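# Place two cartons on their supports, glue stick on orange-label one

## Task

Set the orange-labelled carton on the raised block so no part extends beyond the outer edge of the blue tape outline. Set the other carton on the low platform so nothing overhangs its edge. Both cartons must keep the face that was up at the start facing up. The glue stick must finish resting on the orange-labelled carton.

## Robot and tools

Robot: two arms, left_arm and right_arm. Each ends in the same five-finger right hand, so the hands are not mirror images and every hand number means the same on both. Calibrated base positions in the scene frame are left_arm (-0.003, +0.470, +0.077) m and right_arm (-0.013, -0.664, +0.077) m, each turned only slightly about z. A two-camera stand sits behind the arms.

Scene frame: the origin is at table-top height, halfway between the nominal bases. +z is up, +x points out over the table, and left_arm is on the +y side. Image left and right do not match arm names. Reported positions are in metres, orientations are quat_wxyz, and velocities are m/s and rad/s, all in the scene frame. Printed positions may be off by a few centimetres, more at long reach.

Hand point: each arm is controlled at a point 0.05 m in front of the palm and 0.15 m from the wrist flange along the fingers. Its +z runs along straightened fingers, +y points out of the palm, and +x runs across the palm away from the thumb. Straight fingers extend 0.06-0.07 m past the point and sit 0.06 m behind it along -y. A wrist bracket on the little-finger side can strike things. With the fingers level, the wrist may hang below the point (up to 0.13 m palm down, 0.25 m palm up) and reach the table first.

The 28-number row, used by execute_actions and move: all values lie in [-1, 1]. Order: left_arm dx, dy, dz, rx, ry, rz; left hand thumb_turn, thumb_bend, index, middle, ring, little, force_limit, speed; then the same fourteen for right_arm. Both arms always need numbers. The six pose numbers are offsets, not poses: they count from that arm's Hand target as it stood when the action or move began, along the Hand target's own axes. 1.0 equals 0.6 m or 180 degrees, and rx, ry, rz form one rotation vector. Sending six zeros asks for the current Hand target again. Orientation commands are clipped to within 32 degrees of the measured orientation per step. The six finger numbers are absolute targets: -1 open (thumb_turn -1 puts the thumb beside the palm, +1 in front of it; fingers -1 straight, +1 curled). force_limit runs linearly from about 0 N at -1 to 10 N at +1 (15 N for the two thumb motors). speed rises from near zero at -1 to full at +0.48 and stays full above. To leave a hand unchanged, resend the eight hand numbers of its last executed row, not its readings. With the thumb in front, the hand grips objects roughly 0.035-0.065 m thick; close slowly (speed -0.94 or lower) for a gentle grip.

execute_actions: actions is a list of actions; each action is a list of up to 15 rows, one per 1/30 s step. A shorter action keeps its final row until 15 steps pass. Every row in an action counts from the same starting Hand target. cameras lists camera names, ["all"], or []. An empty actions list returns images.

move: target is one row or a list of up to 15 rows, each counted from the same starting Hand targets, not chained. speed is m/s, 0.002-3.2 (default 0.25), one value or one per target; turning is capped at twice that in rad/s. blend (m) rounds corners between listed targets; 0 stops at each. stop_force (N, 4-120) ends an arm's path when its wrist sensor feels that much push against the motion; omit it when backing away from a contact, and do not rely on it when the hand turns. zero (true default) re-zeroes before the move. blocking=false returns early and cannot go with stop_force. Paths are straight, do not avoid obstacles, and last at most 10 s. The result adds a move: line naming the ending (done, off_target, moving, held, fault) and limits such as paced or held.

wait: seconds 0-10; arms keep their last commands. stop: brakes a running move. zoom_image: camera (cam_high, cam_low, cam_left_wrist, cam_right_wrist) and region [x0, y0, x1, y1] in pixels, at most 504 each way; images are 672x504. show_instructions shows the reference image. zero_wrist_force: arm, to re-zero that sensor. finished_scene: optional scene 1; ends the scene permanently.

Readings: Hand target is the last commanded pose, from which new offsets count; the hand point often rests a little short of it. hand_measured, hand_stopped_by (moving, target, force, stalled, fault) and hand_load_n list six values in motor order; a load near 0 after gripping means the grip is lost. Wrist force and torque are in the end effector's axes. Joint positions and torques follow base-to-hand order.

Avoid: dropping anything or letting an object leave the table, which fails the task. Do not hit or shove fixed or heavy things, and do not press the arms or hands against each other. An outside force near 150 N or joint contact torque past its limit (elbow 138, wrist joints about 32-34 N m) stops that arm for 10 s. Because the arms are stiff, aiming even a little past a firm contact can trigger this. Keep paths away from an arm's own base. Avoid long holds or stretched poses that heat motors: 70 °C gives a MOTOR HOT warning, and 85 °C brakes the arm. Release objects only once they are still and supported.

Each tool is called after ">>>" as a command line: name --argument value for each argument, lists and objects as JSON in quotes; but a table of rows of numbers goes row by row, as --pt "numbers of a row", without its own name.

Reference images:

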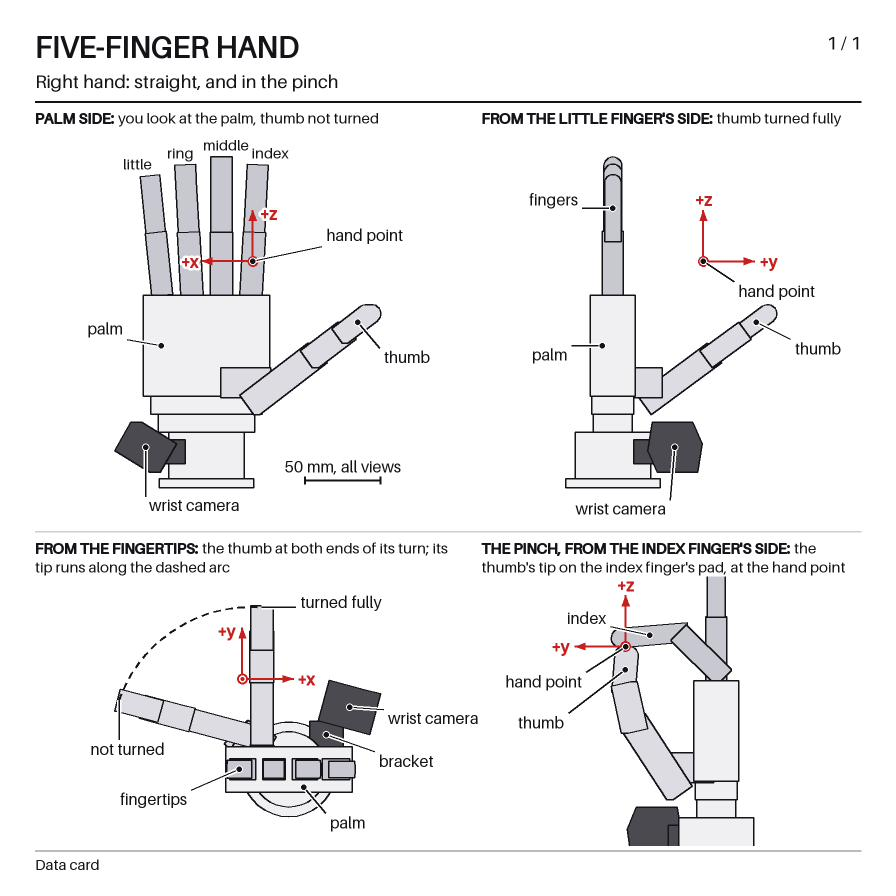

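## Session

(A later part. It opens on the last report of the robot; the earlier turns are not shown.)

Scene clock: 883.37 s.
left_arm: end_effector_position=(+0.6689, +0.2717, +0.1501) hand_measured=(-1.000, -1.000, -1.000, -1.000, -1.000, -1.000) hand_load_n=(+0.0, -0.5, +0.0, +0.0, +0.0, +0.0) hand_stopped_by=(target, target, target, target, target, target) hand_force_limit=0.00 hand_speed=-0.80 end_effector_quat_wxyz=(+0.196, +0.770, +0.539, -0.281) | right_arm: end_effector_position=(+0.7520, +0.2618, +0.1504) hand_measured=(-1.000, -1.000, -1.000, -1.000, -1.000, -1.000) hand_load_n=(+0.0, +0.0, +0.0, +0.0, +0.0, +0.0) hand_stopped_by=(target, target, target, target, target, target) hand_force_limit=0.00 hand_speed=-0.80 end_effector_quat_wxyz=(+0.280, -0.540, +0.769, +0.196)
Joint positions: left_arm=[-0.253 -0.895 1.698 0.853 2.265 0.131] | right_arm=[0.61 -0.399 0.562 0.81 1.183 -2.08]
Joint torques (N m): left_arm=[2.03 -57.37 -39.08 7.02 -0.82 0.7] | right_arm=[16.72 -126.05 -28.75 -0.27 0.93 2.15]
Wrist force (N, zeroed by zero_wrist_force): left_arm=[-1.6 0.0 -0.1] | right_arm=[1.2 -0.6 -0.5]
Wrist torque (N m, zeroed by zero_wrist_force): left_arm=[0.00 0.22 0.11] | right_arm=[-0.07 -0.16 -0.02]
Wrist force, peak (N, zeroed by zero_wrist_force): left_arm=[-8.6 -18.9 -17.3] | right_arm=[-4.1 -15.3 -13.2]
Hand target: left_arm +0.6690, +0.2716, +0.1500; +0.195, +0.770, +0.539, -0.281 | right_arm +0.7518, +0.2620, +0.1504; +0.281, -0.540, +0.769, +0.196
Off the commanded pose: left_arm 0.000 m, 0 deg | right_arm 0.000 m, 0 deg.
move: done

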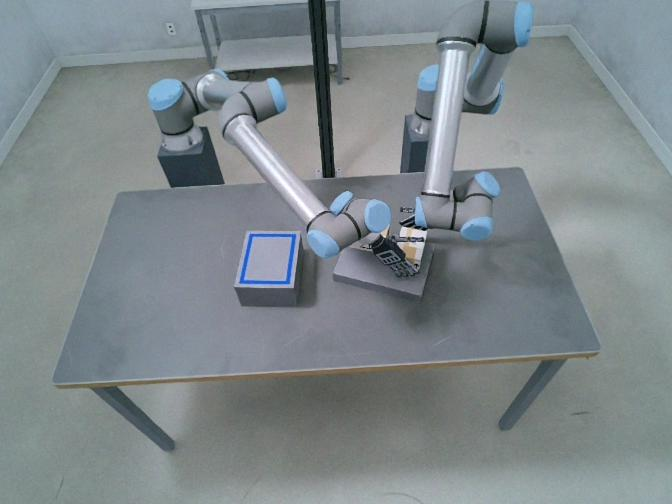

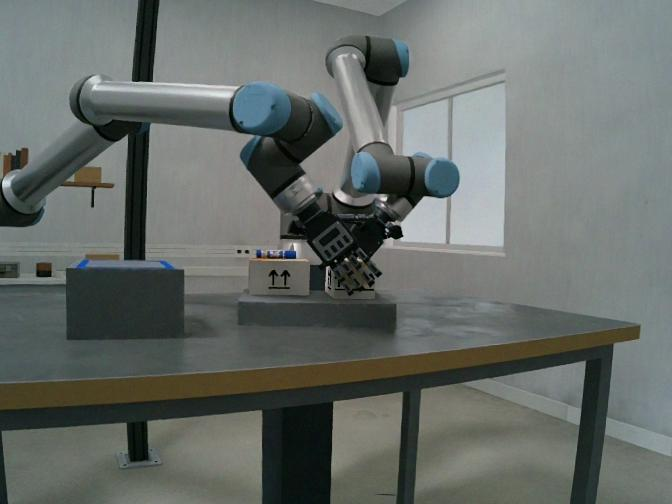

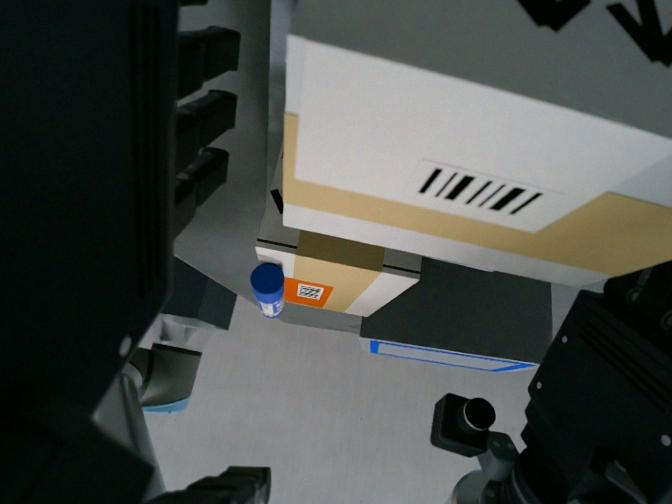

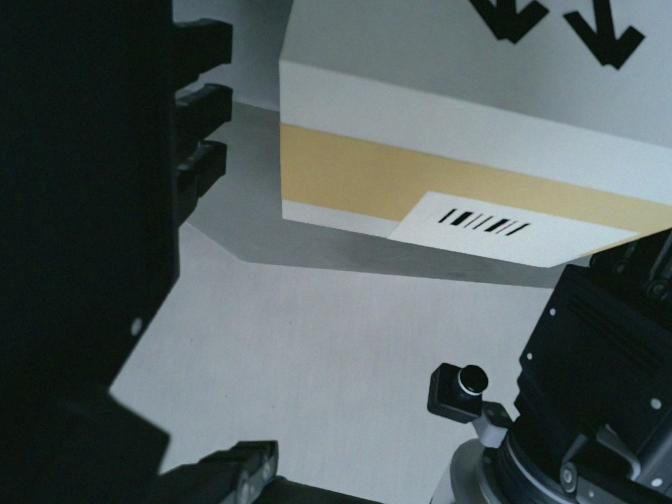

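>>> move --pt "-0.1608 0 -0.1915 0 0 0 -1 -1 -1 -1 -1 -1 0 -0.8 -0.1608 0 -0.1915 0 0 0 -1 -1 -1 -1 -1 -1 0 -0.8" --pt "-0.3738 -0.0622 -0.0128 0 0 0 -1 -1 -1 -1 -1 -1 0 -0.8 0.0375 0.0778 -0.3578 0 0 0 -1 -1 -1 -1 -1 -1 0 -0.8" --speed 0.2 --blend '[0.04,0]' --cameras '["all"]'

>>> zoom_image --camera "cam_high" --region '[320, 150, 520, 310]'

Scene clock: 902.60 s.
left_arm: end_effector_position=(+0.5770, +0.1278, +0.3003) hand_measured=(-1.000, -1.000, -1.000, -1.000, -1.000, -1.000) hand_load_n=(+0.0, +0.0, +0.0, +0.0, +0.0, +0.0) hand_stopped_by=(target, target, target, target, target, target) hand_force_limit=0.00 hand_speed=-0.80 end_effector_quat_wxyz=(+0.195, +0.770, +0.539, -0.281) | right_arm: end_effector_position=(+0.6552, +0.1317, +0.3003) hand_measured=(-1.000, -1.000, -1.000, -1.000, -1.000, -1.000) hand_load_n=(+0.0, +0.0, +0.0, +0.0, +0.0, +0.0) hand_stopped_by=(target, target, target, target, target, target) hand_force_limit=0.00 hand_speed=-0.80 end_effector_quat_wxyz=(+0.281, -0.540, +0.769, +0.196)
Joint positions: left_arm=[-0.524 -1.187 1.79 0.828 2.258 -0.221] | right_arm=[0.548 -0.82 1.096 0.719 1.149 -2.135]
Joint torques (N m): left_arm=[-12.6 -47.43 -45.73 6.3 4.24 -2.62] | right_arm=[19.97 -98.49 -28.34 4.17 2.47 2.04]
Wrist force (N, zeroed by zero_wrist_force): left_arm=[-1.2 -0.7 -0.2] | right_arm=[1.5 -1.2 0.3]
Wrist torque (N m, zeroed by zero_wrist_force): left_arm=[-0.09 0.17 0.13] | right_arm=[-0.27 -0.23 -0.05]
Wrist force, peak (N, zeroed by zero_wrist_force): left_arm=[-3.2 -1.5 0.9] | right_arm=[3.0 -0.8 1.7]
Hand target: left_arm +0.5770, +0.1277, +0.3003; +0.195, +0.770, +0.539, -0.281 | right_arm +0.6550, +0.1318, +0.3003; +0.281, -0.540, +0.769, +0.196
Off the commanded pose: left_arm 0.000 m, 0 deg | right_arm 0.000 m, 0 deg.
move: done

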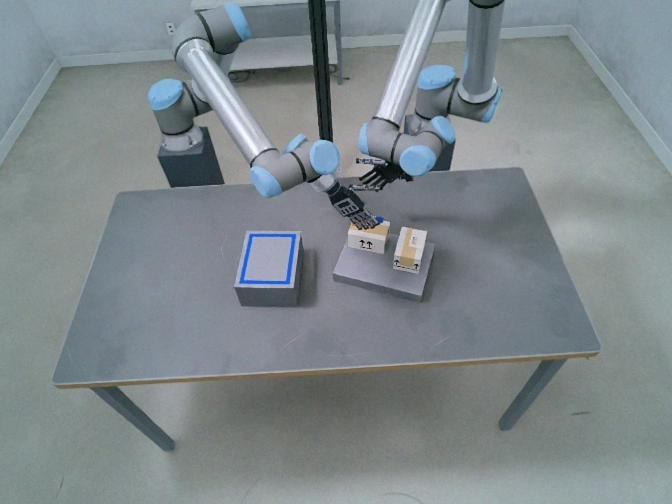

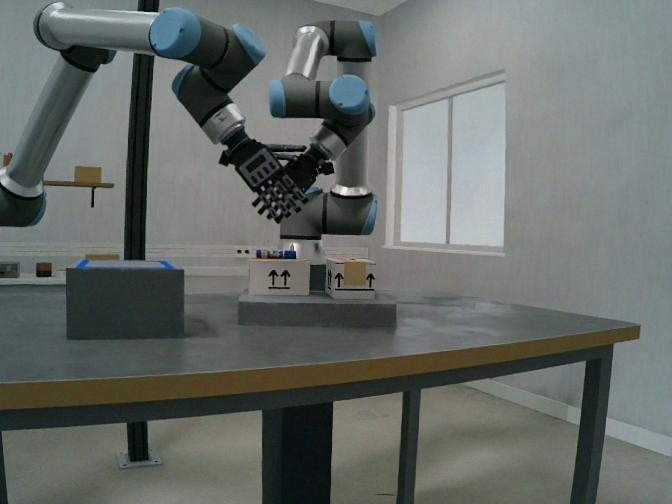

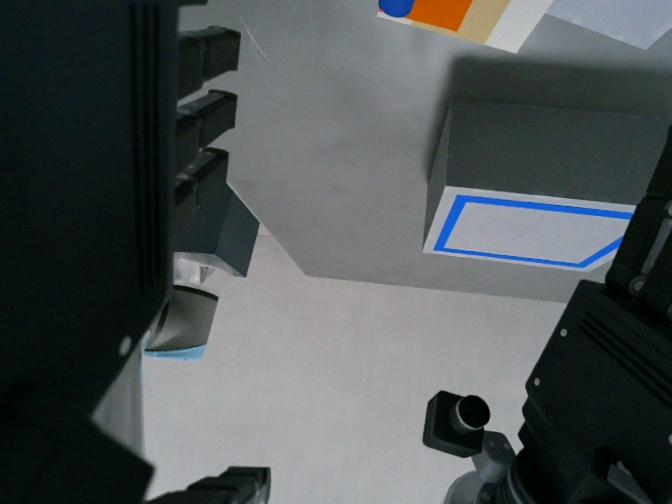

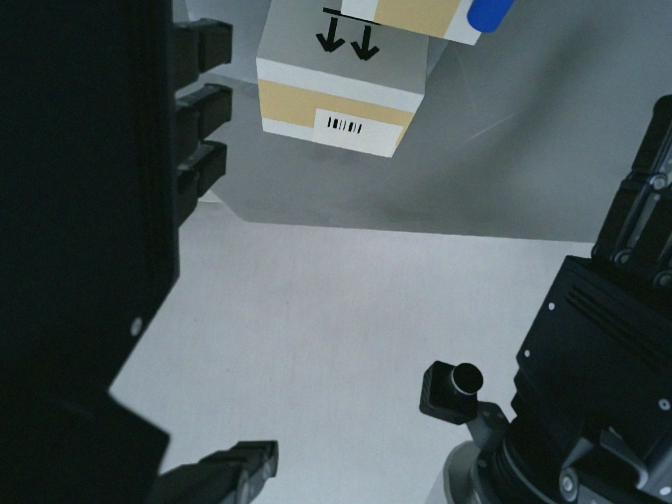

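Scaled by 2.520 from the camera's 672x504 image, which has a finer 960x720 frame.

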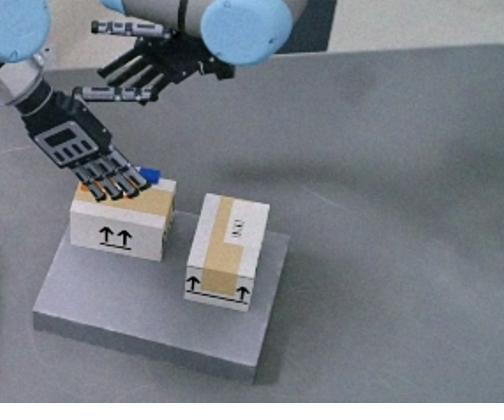

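>>> move --target '[0.0857,0.0333,0.1021,0,0,0,-1,-1,-1,-1,-1,-1,0,-0.8,0.0857,0,0.1021,0,0,0,-1,-1,-1,-1,-1,-1,0,-0.8]' --speed 0.15 --cameras '["all"]'

>>> zoom_image --camera "cam_high" --region '[320, 190, 440, 310]'

Scene clock: 923.17 s.
left_arm: end_effector_position=(+0.5956, +0.1209, +0.2203) hand_measured=(-1.000, -1.000, -1.000, -1.000, -1.000, -1.000) hand_load_n=(+0.0, +0.0, +0.0, +0.0, +0.0, +0.0) hand_stopped_by=(target, target, target, target, target, target) hand_force_limit=0.00 hand_speed=-0.80 end_effector_quat_wxyz=(+0.195, +0.770, +0.539, -0.281) | right_arm: end_effector_position=(+0.6550, +0.1318, +0.2201) hand_measured=(-1.000, -1.000, -1.000, -1.000, -1.000, -1.000) hand_load_n=(+0.0, +0.0, +0.0, +0.0, +0.0, +0.0) hand_stopped_by=(target, target, target, target, target, target) hand_force_limit=0.00 hand_speed=-0.80 end_effector_quat_wxyz=(+0.280, -0.540, +0.769, +0.196)
Joint positions: left_arm=[-0.519 -1.077 1.795 0.718 2.259 -0.214] | right_arm=[0.548 -0.773 1.16 0.609 1.149 -2.135]
Joint torques (N m): left_arm=[-1.59 -62.87 -41.92 7.58 4.14 -1.35] | right_arm=[-1.41 -103.65 -49.24 4.17 0.86 2.06]
Wrist force (N, zeroed by zero_wrist_force): left_arm=[-1.6 -0.8 -0.1] | right_arm=[1.5 -1.1 0.1]
Wrist torque (N m, zeroed by zero_wrist_force): left_arm=[-0.12 0.22 0.11] | right_arm=[-0.27 -0.21 0.01]
Wrist force, peak (N, zeroed by zero_wrist_force): left_arm=[-2.2 -1.1 -1.9] | right_arm=[2.5 -1.1 1.8]
Hand target: left_arm +0.5956, +0.1208, +0.2203; +0.195, +0.770, +0.539, -0.281 | right_arm +0.6550, +0.1318, +0.2203; +0.281, -0.540, +0.769, +0.196
Off the commanded pose: left_arm 0.000 m, 0 deg | right_arm 0.000 m, 0 deg.
move: done

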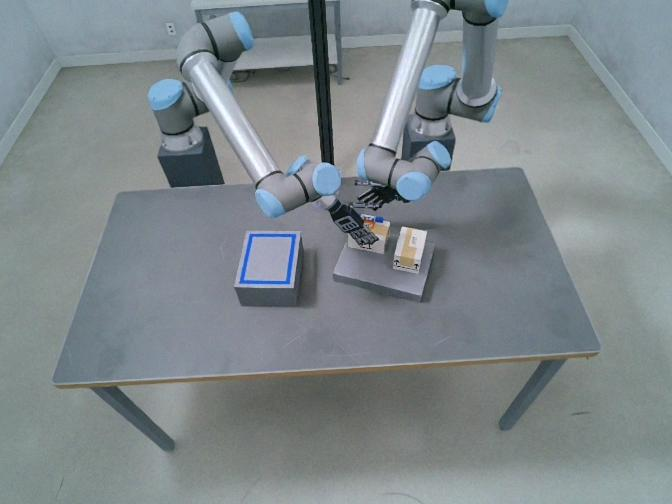

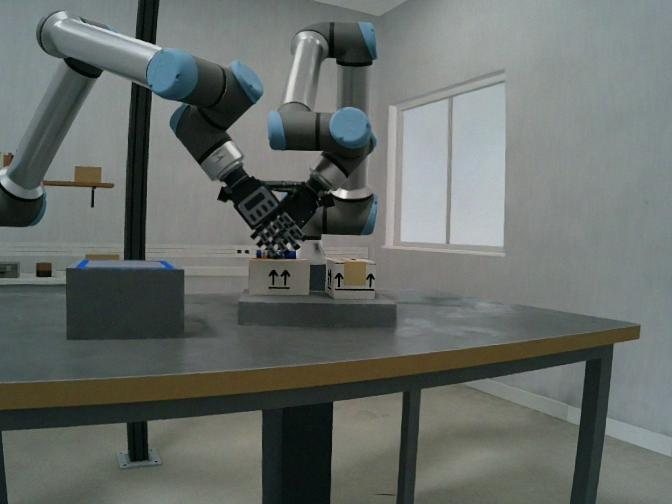

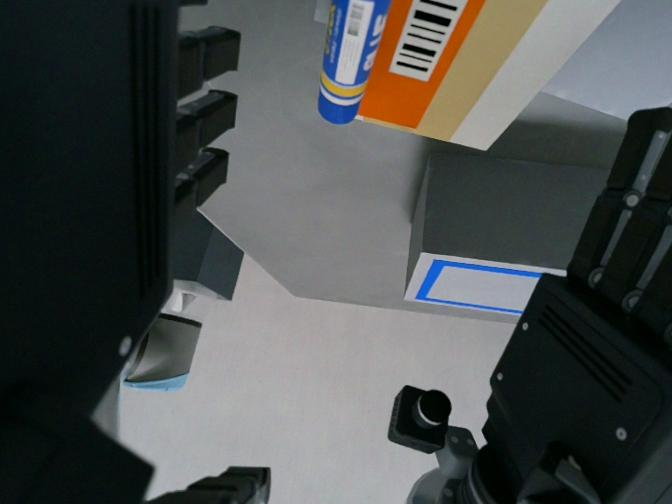

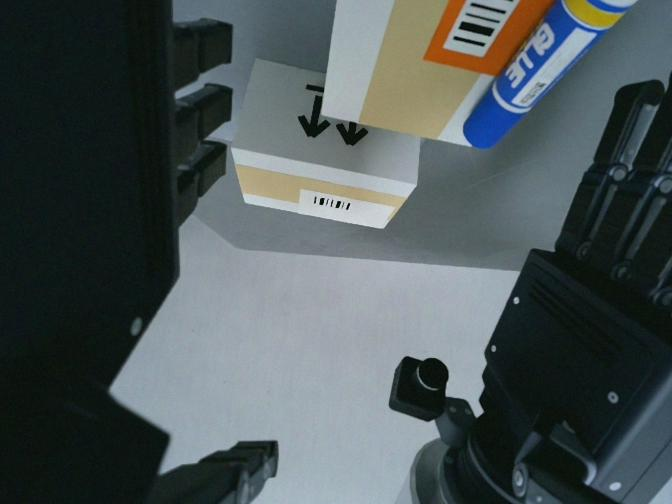

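Scaled by 4.200 from the camera's 672x504 image, which has a finer 960x720 frame.

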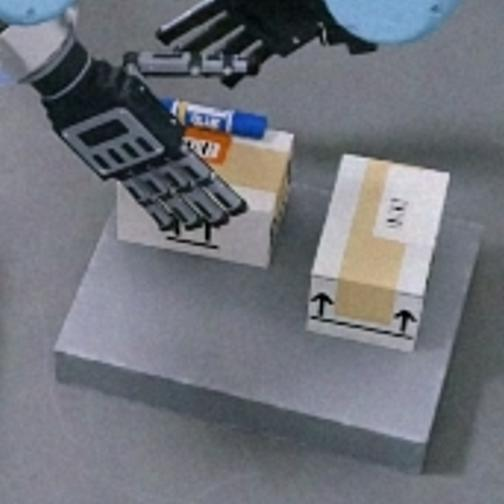

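>>> move --target '[0.0801,0.05,0.0851,0,0,0,-1,-1,-1,-1,-1,-1,0,-0.8,0.0699,0.025,0.0937,0,0,0,-1,-1,-1,-1,-1,-1,0,-0.8]' --speed 0.1 --cameras '["all"]'

>>> zoom_image --camera "cam_high" --region '[320, 190, 440, 310]'

>>> zoom_image --camera "cam_low" --region '[210, 190, 370, 340]'

Scene clock: 951.73 s.
left_arm: end_effector_position=(+0.6252, +0.1142, +0.1504) hand_measured=(-1.000, -1.000, -1.000, -1.000, -1.000, -1.000) hand_load_n=(-0.5, +0.0, +0.0, +0.0, +0.0, +0.0) hand_stopped_by=(target, target, target, target, target, target) hand_force_limit=0.00 hand_speed=-0.80 end_effector_quat_wxyz=(+0.196, +0.770, +0.539, -0.281) | right_arm: end_effector_position=(+0.6422, +0.1408, +0.1500) hand_measured=(-1.000, -1.000, -1.000, -1.000, -1.000, -1.000) hand_load_n=(+0.0, +0.0, +0.0, +0.0, +0.0, +0.0) hand_stopped_by=(target, target, target, target, target, target) hand_force_limit=0.00 hand_speed=-0.80 end_effector_quat_wxyz=(+0.280, -0.540, +0.769, +0.196)
Joint positions: left_arm=[-0.505 -0.957 1.753 0.65 2.261 -0.196] | right_arm=[0.565 -0.728 1.21 0.508 1.158 -2.12]
Joint torques (N m): left_arm=[-10.62 -62.87 -3.04 1.6 -6.36 -1.99] | right_arm=[-14.28 -108.93 -47.43 5.37 -0.34 0.23]
Wrist force (N, zeroed by zero_wrist_force): left_arm=[-23.2 -0.3 -26.1] | right_arm=[1.3 -0.5 0.4]
Wrist torque (N m, zeroed by zero_wrist_force): left_arm=[1.17 2.66 -1.09] | right_arm=[-0.20 -0.21 -0.11]
Wrist force, peak (N, zeroed by zero_wrist_force): left_arm=[-30.9 -1.8 -38.3] | right_arm=[2.2 -0.3 1.1]
Hand target: left_arm +0.6250, +0.1143, +0.1502; +0.195, +0.770, +0.539, -0.281 | right_arm +0.6424, +0.1407, +0.1502; +0.281, -0.540, +0.769, +0.196
Off the commanded pose: left_arm 0.000 m, 0 deg | right_arm 0.000 m, 0 deg.
move: done

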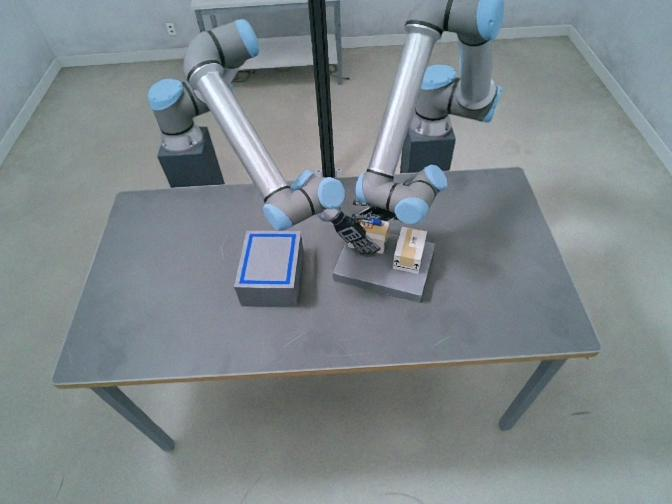

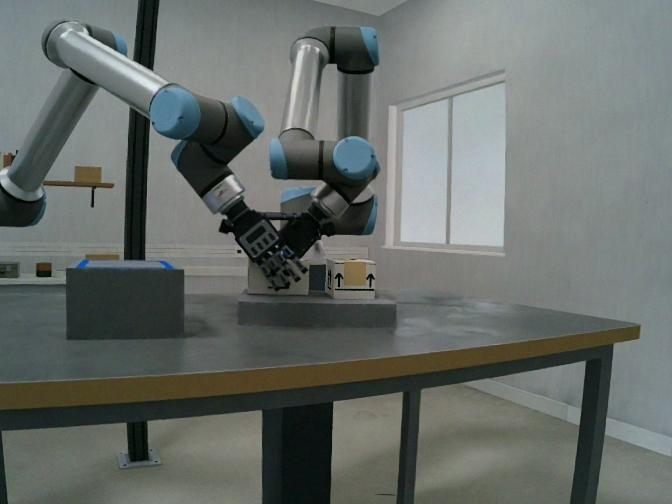

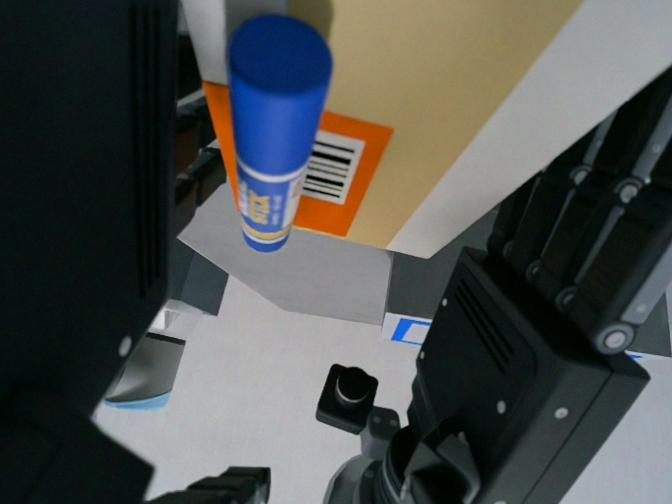

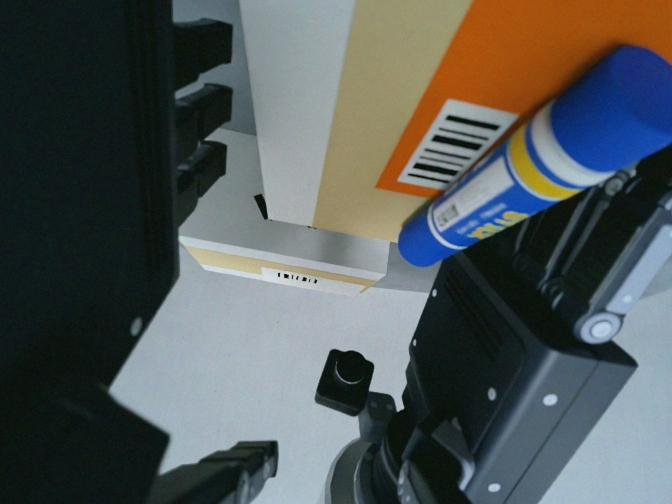

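Scaled by 4.200 from the camera's 672x504 image, which has a finer 960x720 frame.

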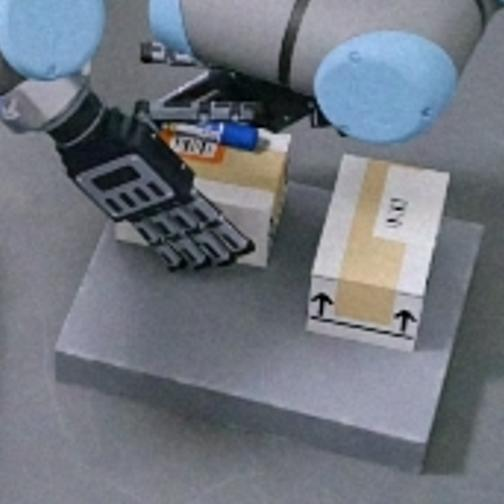

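Scaled by 3.150 from the camera's 672x504 image, which has a finer 960x720 frame.

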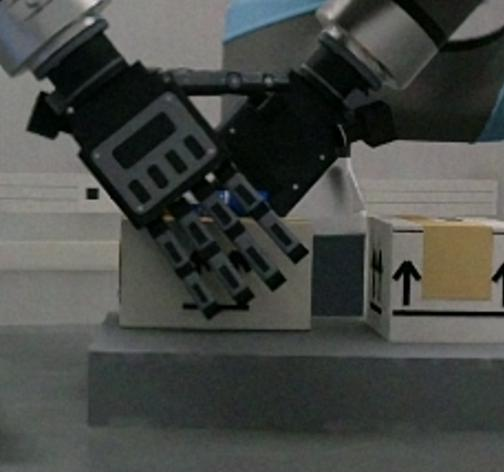

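>>> move --pt "-0.0161 0 -0.0192 0 0 0 -1 -1 -1 -1 -1 -1 0 -0.8 -0.0161 0 -0.0192 0 0 0 -1 -1 -1 -1 -1 -1 0 -0.8" --pt "-0.0161 -0.02 -0.0192 0 0 0 -1 -1 -1 -1 -1 -1 0 -0.8 -0.0161 0 -0.0192 0 0 0 -1 -1 -1 -1 -1 -1 0 -0.8" --speed 0.03 --cameras '["all"]'

>>> zoom_image --camera "cam_left_wrist" --region '[170, 0, 450, 260]'

>>> zoom_image --camera "cam_high" --region '[340, 190, 420, 280]'

Scene clock: 978.53 s.
left_arm: end_effector_position=(+0.6137, +0.1184, +0.1653) hand_measured=(-1.000, -1.000, -1.000, -1.000, -1.000, -1.000) hand_load_n=(+0.0, +0.0, +0.0, +0.0, +0.0, +0.0) hand_stopped_by=(target, target, target, target, target, target) hand_force_limit=0.00 hand_speed=-0.80 end_effector_quat_wxyz=(+0.196, +0.770, +0.539, -0.281) | right_arm: end_effector_position=(+0.6424, +0.1407, +0.1653) hand_measured=(-1.000, -1.000, -1.000, -1.000, -1.000, -1.000) hand_load_n=(+0.0, +0.0, +0.0, +0.0, +0.0, +0.0) hand_stopped_by=(target, target, target, target, target, target) hand_force_limit=0.00 hand_speed=-0.80 end_effector_quat_wxyz=(+0.281, -0.540, +0.769, +0.196)
Joint positions: left_arm=[-0.508 -0.99 1.776 0.658 2.26 -0.2] | right_arm=[0.565 -0.74 1.202 0.527 1.158 -2.12]
Joint torques (N m): left_arm=[-1.68 -51.61 -39.58 6.41 -1.39 -0.73] | right_arm=[-21.76 -77.39 -26.66 -0.22 -1.79 -1.5]
Wrist force (N, zeroed by zero_wrist_force): left_arm=[-0.8 -0.7 0.1] | right_arm=[1.5 -0.9 0.3]
Wrist torque (N m, zeroed by zero_wrist_force): left_arm=[-0.12 0.08 -0.04] | right_arm=[-0.25 -0.23 -0.11]
Wrist force, peak (N, zeroed by zero_wrist_force): left_arm=[-24.9 0.2 -28.9] | right_arm=[1.7 -0.8 0.2]
Hand target: left_arm +0.6138, +0.1184, +0.1653; +0.195, +0.770, +0.539, -0.281 | right_arm +0.6424, +0.1407, +0.1653; +0.281, -0.540, +0.769, +0.196
Off the commanded pose: left_arm 0.000 m, 0 deg | right_arm 0.000 m, 0 deg.
move: done

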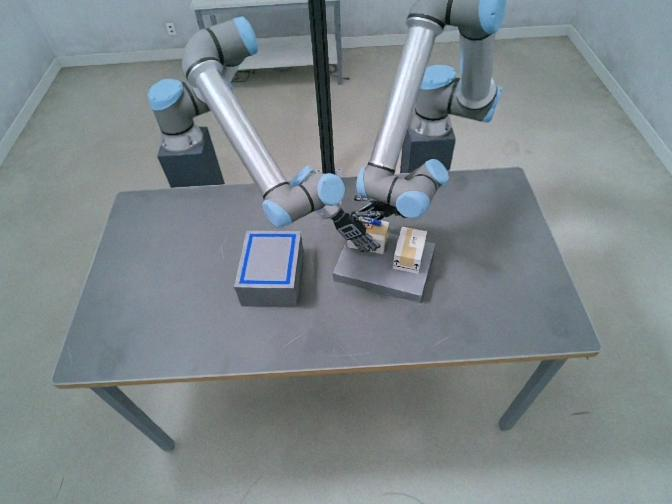

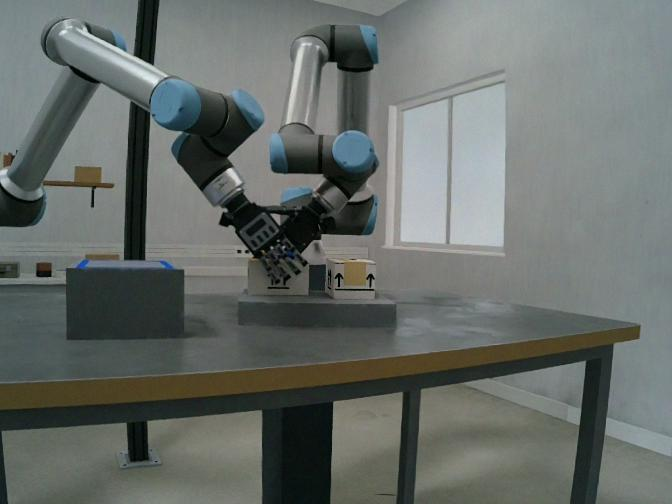

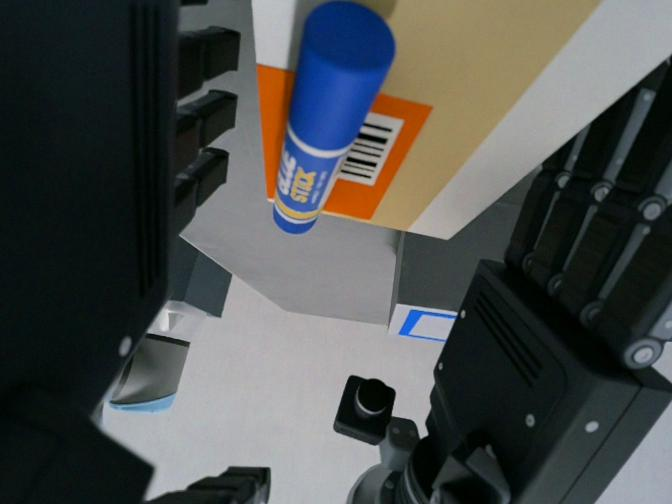

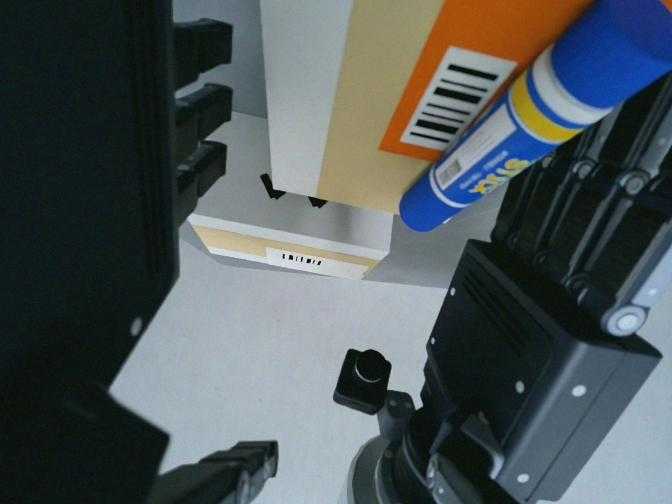

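Scaled by 1.800 from the camera's 672x504 image, which has a finer 960x720 frame.

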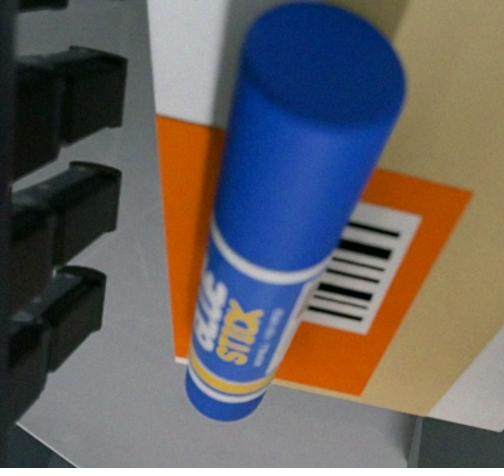

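Scaled by 5.600 from the camera's 672x504 image, which has a finer 960x720 frame.

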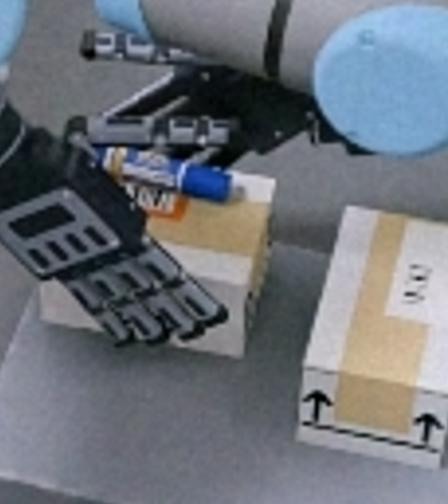

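>>> execute_actions --actions '[]' --cameras '["cam_high", "cam_low", "cam_left_wrist", "cam_right_wrist"]'

Scene clock: 1001.23 s.
left_arm: end_effector_position=(+0.6138, +0.1184, +0.1653) hand_measured=(-1.000, -1.000, -1.000, -1.000, -1.000, -1.000) hand_load_n=(+0.0, +0.0, +0.0, +0.0, +0.0, +0.0) hand_stopped_by=(target, target, target, target, target, target) hand_force_limit=0.00 hand_speed=-0.80 end_effector_quat_wxyz=(+0.195, +0.770, +0.539, -0.281) | right_arm: end_effector_position=(+0.6424, +0.1407, +0.1653) hand_measured=(-1.000, -1.000, -1.000, -1.000, -1.000, -1.000) hand_load_n=(+0.0, +0.0, +0.0, +0.0, +0.0, +0.0) hand_stopped_by=(target, target, target, target, target, target) hand_force_limit=0.00 hand_speed=-0.80 end_effector_quat_wxyz=(+0.281, -0.540, +0.769, +0.196)
Joint positions: left_arm=[-0.508 -0.989 1.776 0.658 2.26 -0.2] | right_arm=[0.565 -0.74 1.203 0.527 1.158 -2.12]
Joint velocities: within noise
Joint torques (N m): left_arm=[11.18 -53.78 -39.72 8.4 -1.14 3.63] | right_arm=[-18.47 -77.1 -25.1 -0.4 -1.03 -1.41]
Wrist force (N, zeroed by zero_wrist_force): left_arm=[-1.4 -0.8 0.0] | right_arm=[1.3 -1.1 0.4]
Wrist torque (N m, zeroed by zero_wrist_force): left_arm=[-0.12 0.18 -0.09] | right_arm=[-0.29 -0.21 -0.13]
Wrist force, peak (N, zeroed by zero_wrist_force): left_arm=[-1.6 -1.5 0.5] | right_arm=[1.7 -1.0 0.6]
Hand target: left_arm +0.6138, +0.1184, +0.1653; +0.195, +0.770, +0.539, -0.281 | right_arm +0.6424, +0.1407, +0.1653; +0.281, -0.540, +0.769, +0.196
Off the commanded pose: left_arm 0.000 m, 0 deg | right_arm 0.000 m, 0 deg.

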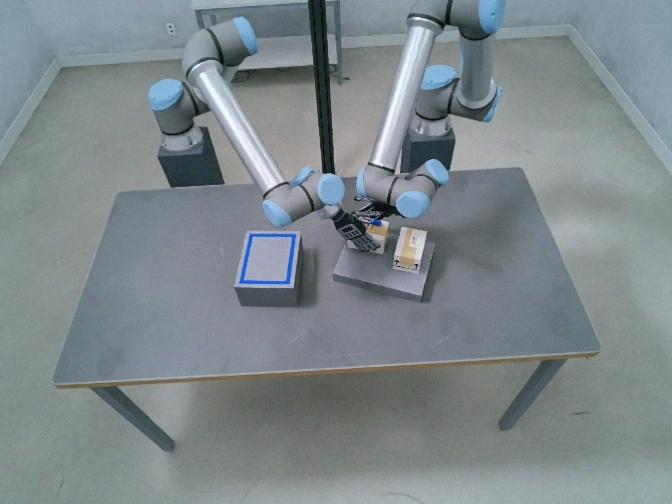

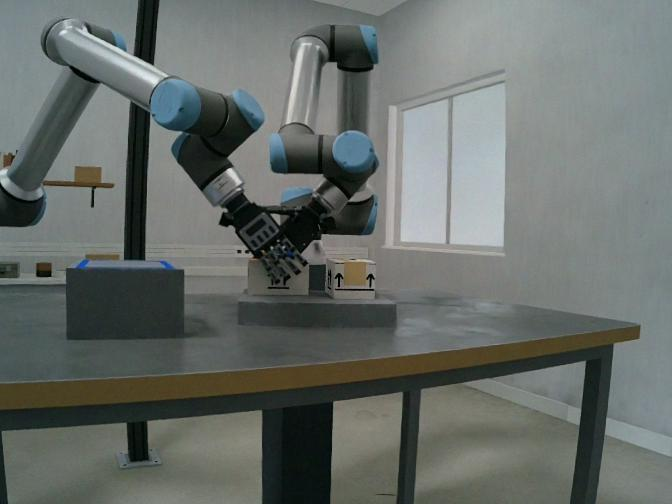

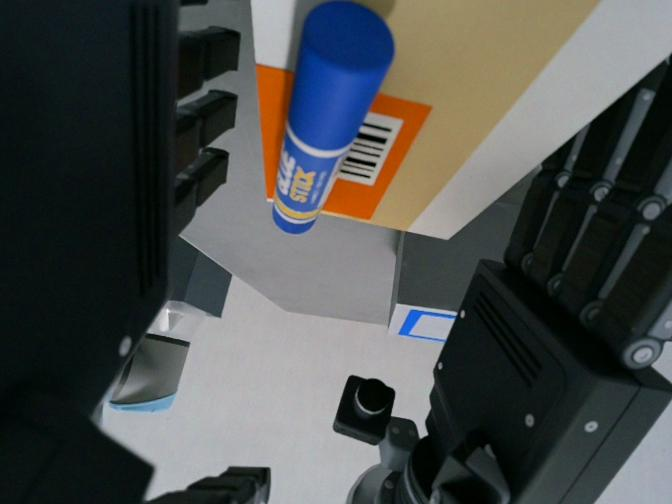

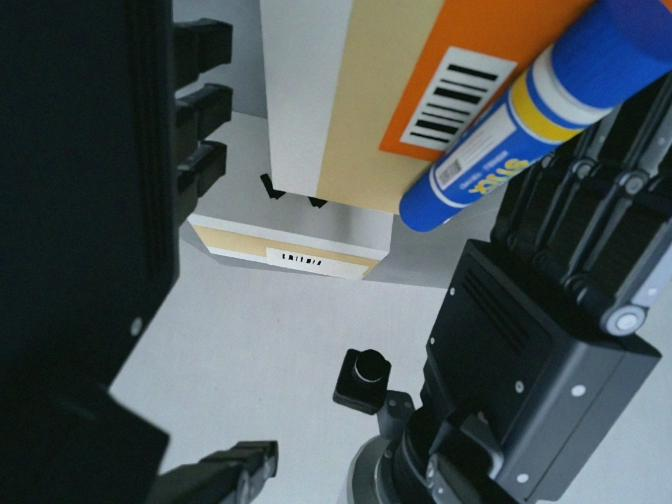

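>>> zoom_image --camera "cam_high" --region '[320, 190, 450, 310]'

>>> zoom_image --camera "cam_low" --region '[200, 180, 420, 340]'

>>> zoom_image --camera "cam_left_wrist" --region '[160, 0, 560, 300]'

Scaled by 3.877 from the camera's 672x504 image, which has a finer 960x720 frame.

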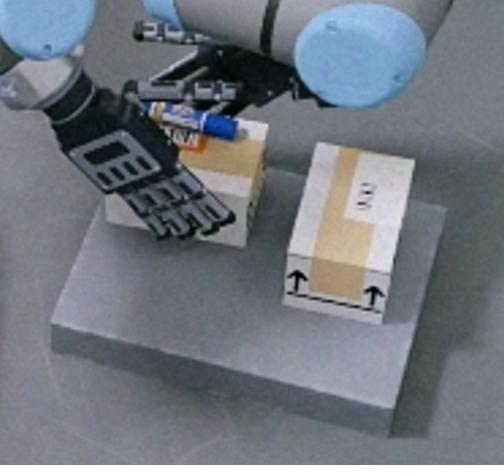

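Scaled by 2.291 from the camera's 672x504 image, which has a finer 960x720 frame.

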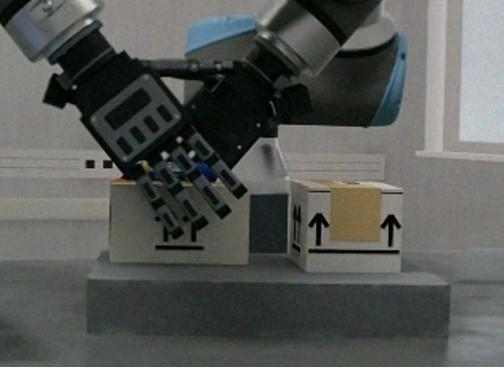

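Scaled by 1.260 from the camera's 672x504 image, which has a finer 960x720 frame.

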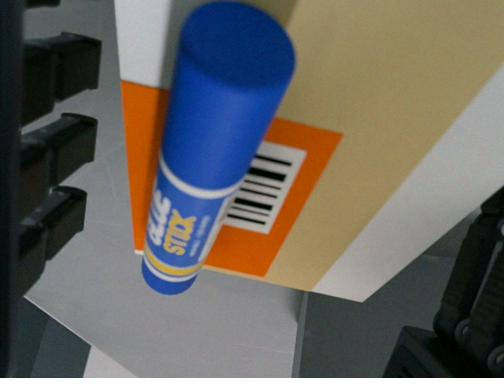

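>>> zero_wrist_force --arm "left_arm"

>>> zero_wrist_force --arm "right_arm"

>>> move --target '[0.00322,0,0.00383,0,0,0,-1,-1,-1,-1,-1,-1,0,-0.8,0.00322,0,0.00383,0,0,0,-1,-1,-1,-1,-1,-1,0,-0.8]' --speed 0.02

>>> move --target '[0,0.06,0,0,0,0,-1,-1,-1,-1,-1,-1,0,-0.8,0,0.06,0,0,0,0,-1,-1,-1,-1,-1,-1,0,-0.8]' --speed 0.012 --stop_force 10 --cameras '["cam_high", "cam_low", "cam_left_wrist"]'

Wrist force sensor zeroed.

Wrist force sensor zeroed.

Scene clock: 1020.07 s.
left_arm: end_effector_position=(+0.6138, +0.1184, +0.1622) hand_measured=(-1.000, -1.000, -1.000, -1.000, -1.000, -1.000) hand_load_n=(+0.0, +0.0, +0.0, +0.0, +0.0, +0.0) hand_stopped_by=(target, target, target, target, target, target) hand_force_limit=0.00 hand_speed=-0.80 end_effector_quat_wxyz=(+0.195, +0.770, +0.539, -0.281) | right_arm: end_effector_position=(+0.6424, +0.1407, +0.1622) hand_measured=(-1.000, -1.000, -1.000, -1.000, -1.000, -1.000) hand_load_n=(-0.5, +0.0, +0.0, +0.0, +0.0, +0.0) hand_stopped_by=(target, target, target, target, target, target) hand_force_limit=0.00 hand_speed=-0.80 end_effector_quat_wxyz=(+0.281, -0.540, +0.769, +0.196)
Joint positions: left_arm=[-0.508 -0.986 1.777 0.653 2.26 -0.2] | right_arm=[0.565 -0.737 1.204 0.523 1.158 -2.12]
Joint torques (N m): left_arm=[9.84 -64.39 -16.19 1.83 -1.11 3.17] | right_arm=[-10.32 -84.61 -26.95 0.91 -0.44 -1.14]
Wrist force (N, zeroed by zero_wrist_force): left_arm=[0.3 -0.4 0.3] | right_arm=[0.2 0.4 0.0]
Wrist torque (N m, zeroed by zero_wrist_force): left_arm=[-0.08 -0.05 0.02] | right_arm=[0.05 -0.03 0.02]
Wrist force, peak (N, zeroed by zero_wrist_force): left_arm=[-0.1 -1.0 0.4] | right_arm=[0.2 0.8 -0.4]
Hand target: left_arm +0.6138, +0.1184, +0.1623; +0.195, +0.770, +0.539, -0.281 | right_arm +0.6424, +0.1407, +0.1623; +0.281, -0.540, +0.769, +0.196
Off the commanded pose: left_arm 0.000 m, 0 deg | right_arm 0.000 m, 0 deg.
move: done

Scene clock: 1022.83 s.
left_arm: end_effector_position=(+0.6309, +0.1122, +0.1622) hand_measured=(-1.000, -1.000, -1.000, -1.000, -1.000, -1.000) hand_load_n=(+0.0, +0.0, +0.0, +0.0, +0.0, +0.0) hand_stopped_by=(target, target, target, target, target, target) hand_force_limit=0.00 hand_speed=-0.80 end_effector_quat_wxyz=(+0.195, +0.770, +0.539, -0.281) | right_arm: end_effector_position=(+0.6252, +0.1469, +0.1623) hand_measured=(-1.000, -1.000, -1.000, -1.000, -1.000, -1.000) hand_load_n=(+0.0, +0.0, +0.0, -0.5, +0.0, +0.0) hand_stopped_by=(target, target, target, target, target, target) hand_force_limit=0.00 hand_speed=-0.80 end_effector_quat_wxyz=(+0.281, -0.540, +0.769, +0.196)
Joint positions: left_arm=[-0.503 -0.963 1.736 0.675 2.261 -0.194] | right_arm=[0.581 -0.752 1.229 0.506 1.168 -2.105]
Joint torques (N m): left_arm=[-17.17 -86.58 -23.47 -1.59 3.02 -2.32] | right_arm=[-11.43 -75.82 -48.35 5.95 -5.71 -3.11]
Wrist force (N, zeroed by zero_wrist_force): left_arm=[4.3 -10.4 -5.3] | right_arm=[4.2 -8.1 -4.2]
Wrist torque (N m, zeroed by zero_wrist_force): left_arm=[0.28 0.26 -0.36] | right_arm=[0.38 0.23 -0.31]
Wrist force, peak (N, zeroed by zero_wrist_force): left_arm=[5.7 -16.7 -6.2] | right_arm=[5.8 -16.9 -6.8]
Hand target: left_arm +0.6309, +0.1122, +0.1622; +0.195, +0.770, +0.539, -0.281 (not the last commanded pose) | right_arm +0.6252, +0.1469, +0.1623; +0.281, -0.540, +0.769, +0.196 (not the last commanded pose)
Off the commanded pose: left_arm 0.018 m, 0 deg | right_arm 0.018 m, 0 deg.
move: contact (left_arm, right_arm)
Images, in order (width x height): cam_high 672x504, cam_low 672x504, cam_left_wrist 672x504.

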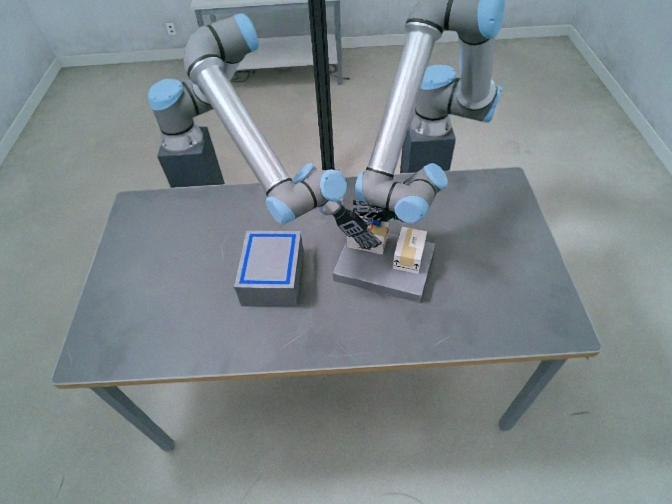

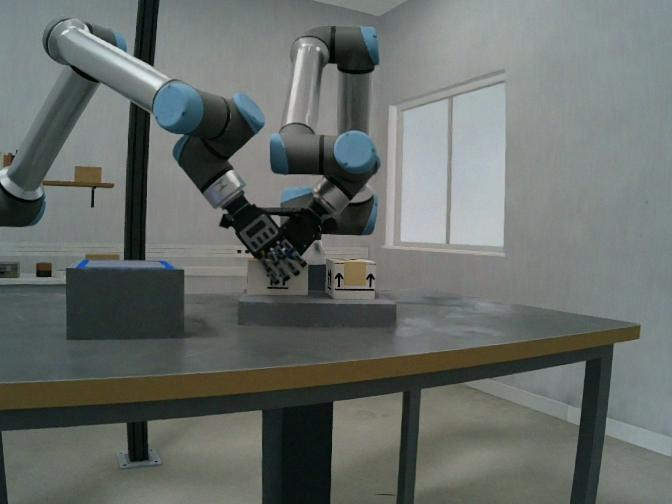

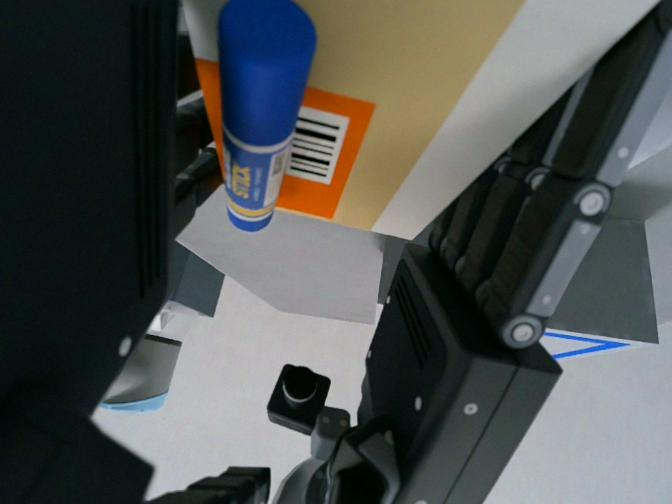

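>>> move --target '[0,0,0,-0.00536,0,-0.00638,-1,-1,-1,-1,-1,-1,0,-0.8,0,0,0,-0.00536,0,-0.00638,-1,-1,-1,-1,-1,-1,0,-0.8]' --speed 0.02

Scene clock: 1049.77 s.
left_arm: end_effector_position=(+0.6308, +0.1122, +0.1622) hand_measured=(-1.000, -1.000, -1.000, -1.000, -1.000, -1.000) hand_load_n=(+0.0, +0.0, +0.0, +0.0, +0.0, +0.5) hand_stopped_by=(target, target, target, target, target, target) hand_force_limit=0.00 hand_speed=-0.80 end_effector_quat_wxyz=(+0.199, +0.763, +0.549, -0.278) end_effector_velocity=(-0.001, +0.000, +0.001) end_effector_angular_velocity=(+0.000, -0.001, -0.004) | right_arm: end_effector_position=(+0.6252, +0.1469, +0.1623) hand_measured=(-1.000, -1.000, -1.000, -1.000, -1.000, -1.000) hand_load_n=(+0.0, +0.0, +0.0, +0.0, -0.5, +0.0) hand_stopped_by=(target, target, target, target, target, target) hand_force_limit=0.00 hand_speed=-0.80 end_effector_quat_wxyz=(+0.278, -0.550, +0.762, +0.200)
Joint positions: left_arm=[-0.507 -0.974 1.748 0.649 2.256 -0.233] | right_arm=[0.578 -0.744 1.216 0.521 1.151 -2.133]
Joint velocities: left_arm=[0 -0.001 0 0.003 0 0.005] | right_arm=[within noise]
Joint torques (N m): left_arm=[-9.36 -68.24 -37.83 1.6 1.26 3.49] | right_arm=[-2.3 -91.96 -33.89 0.91 -2.56 2.37]
Wrist force (N, zeroed by zero_wrist_force): left_arm=[8.3 -11.2 -3.5] | right_arm=[6.3 -10.3 -6.7]
Wrist torque (N m, zeroed by zero_wrist_force): left_arm=[0.12 0.16 -0.10] | right_arm=[0.42 0.41 -0.19]
Wrist force, peak (N, zeroed by zero_wrist_force): left_arm=[8.7 -11.7 -3.5] | right_arm=[6.8 -11.0 -6.8]
Hand target: left_arm +0.6309, +0.1122, +0.1622; +0.199, +0.763, +0.549, -0.279 | right_arm +0.6252, +0.1469, +0.1623; +0.278, -0.550, +0.762, +0.200
Off the commanded pose: left_arm 0.000 m, 0 deg | right_arm 0.000 m, 0 deg.
move: done


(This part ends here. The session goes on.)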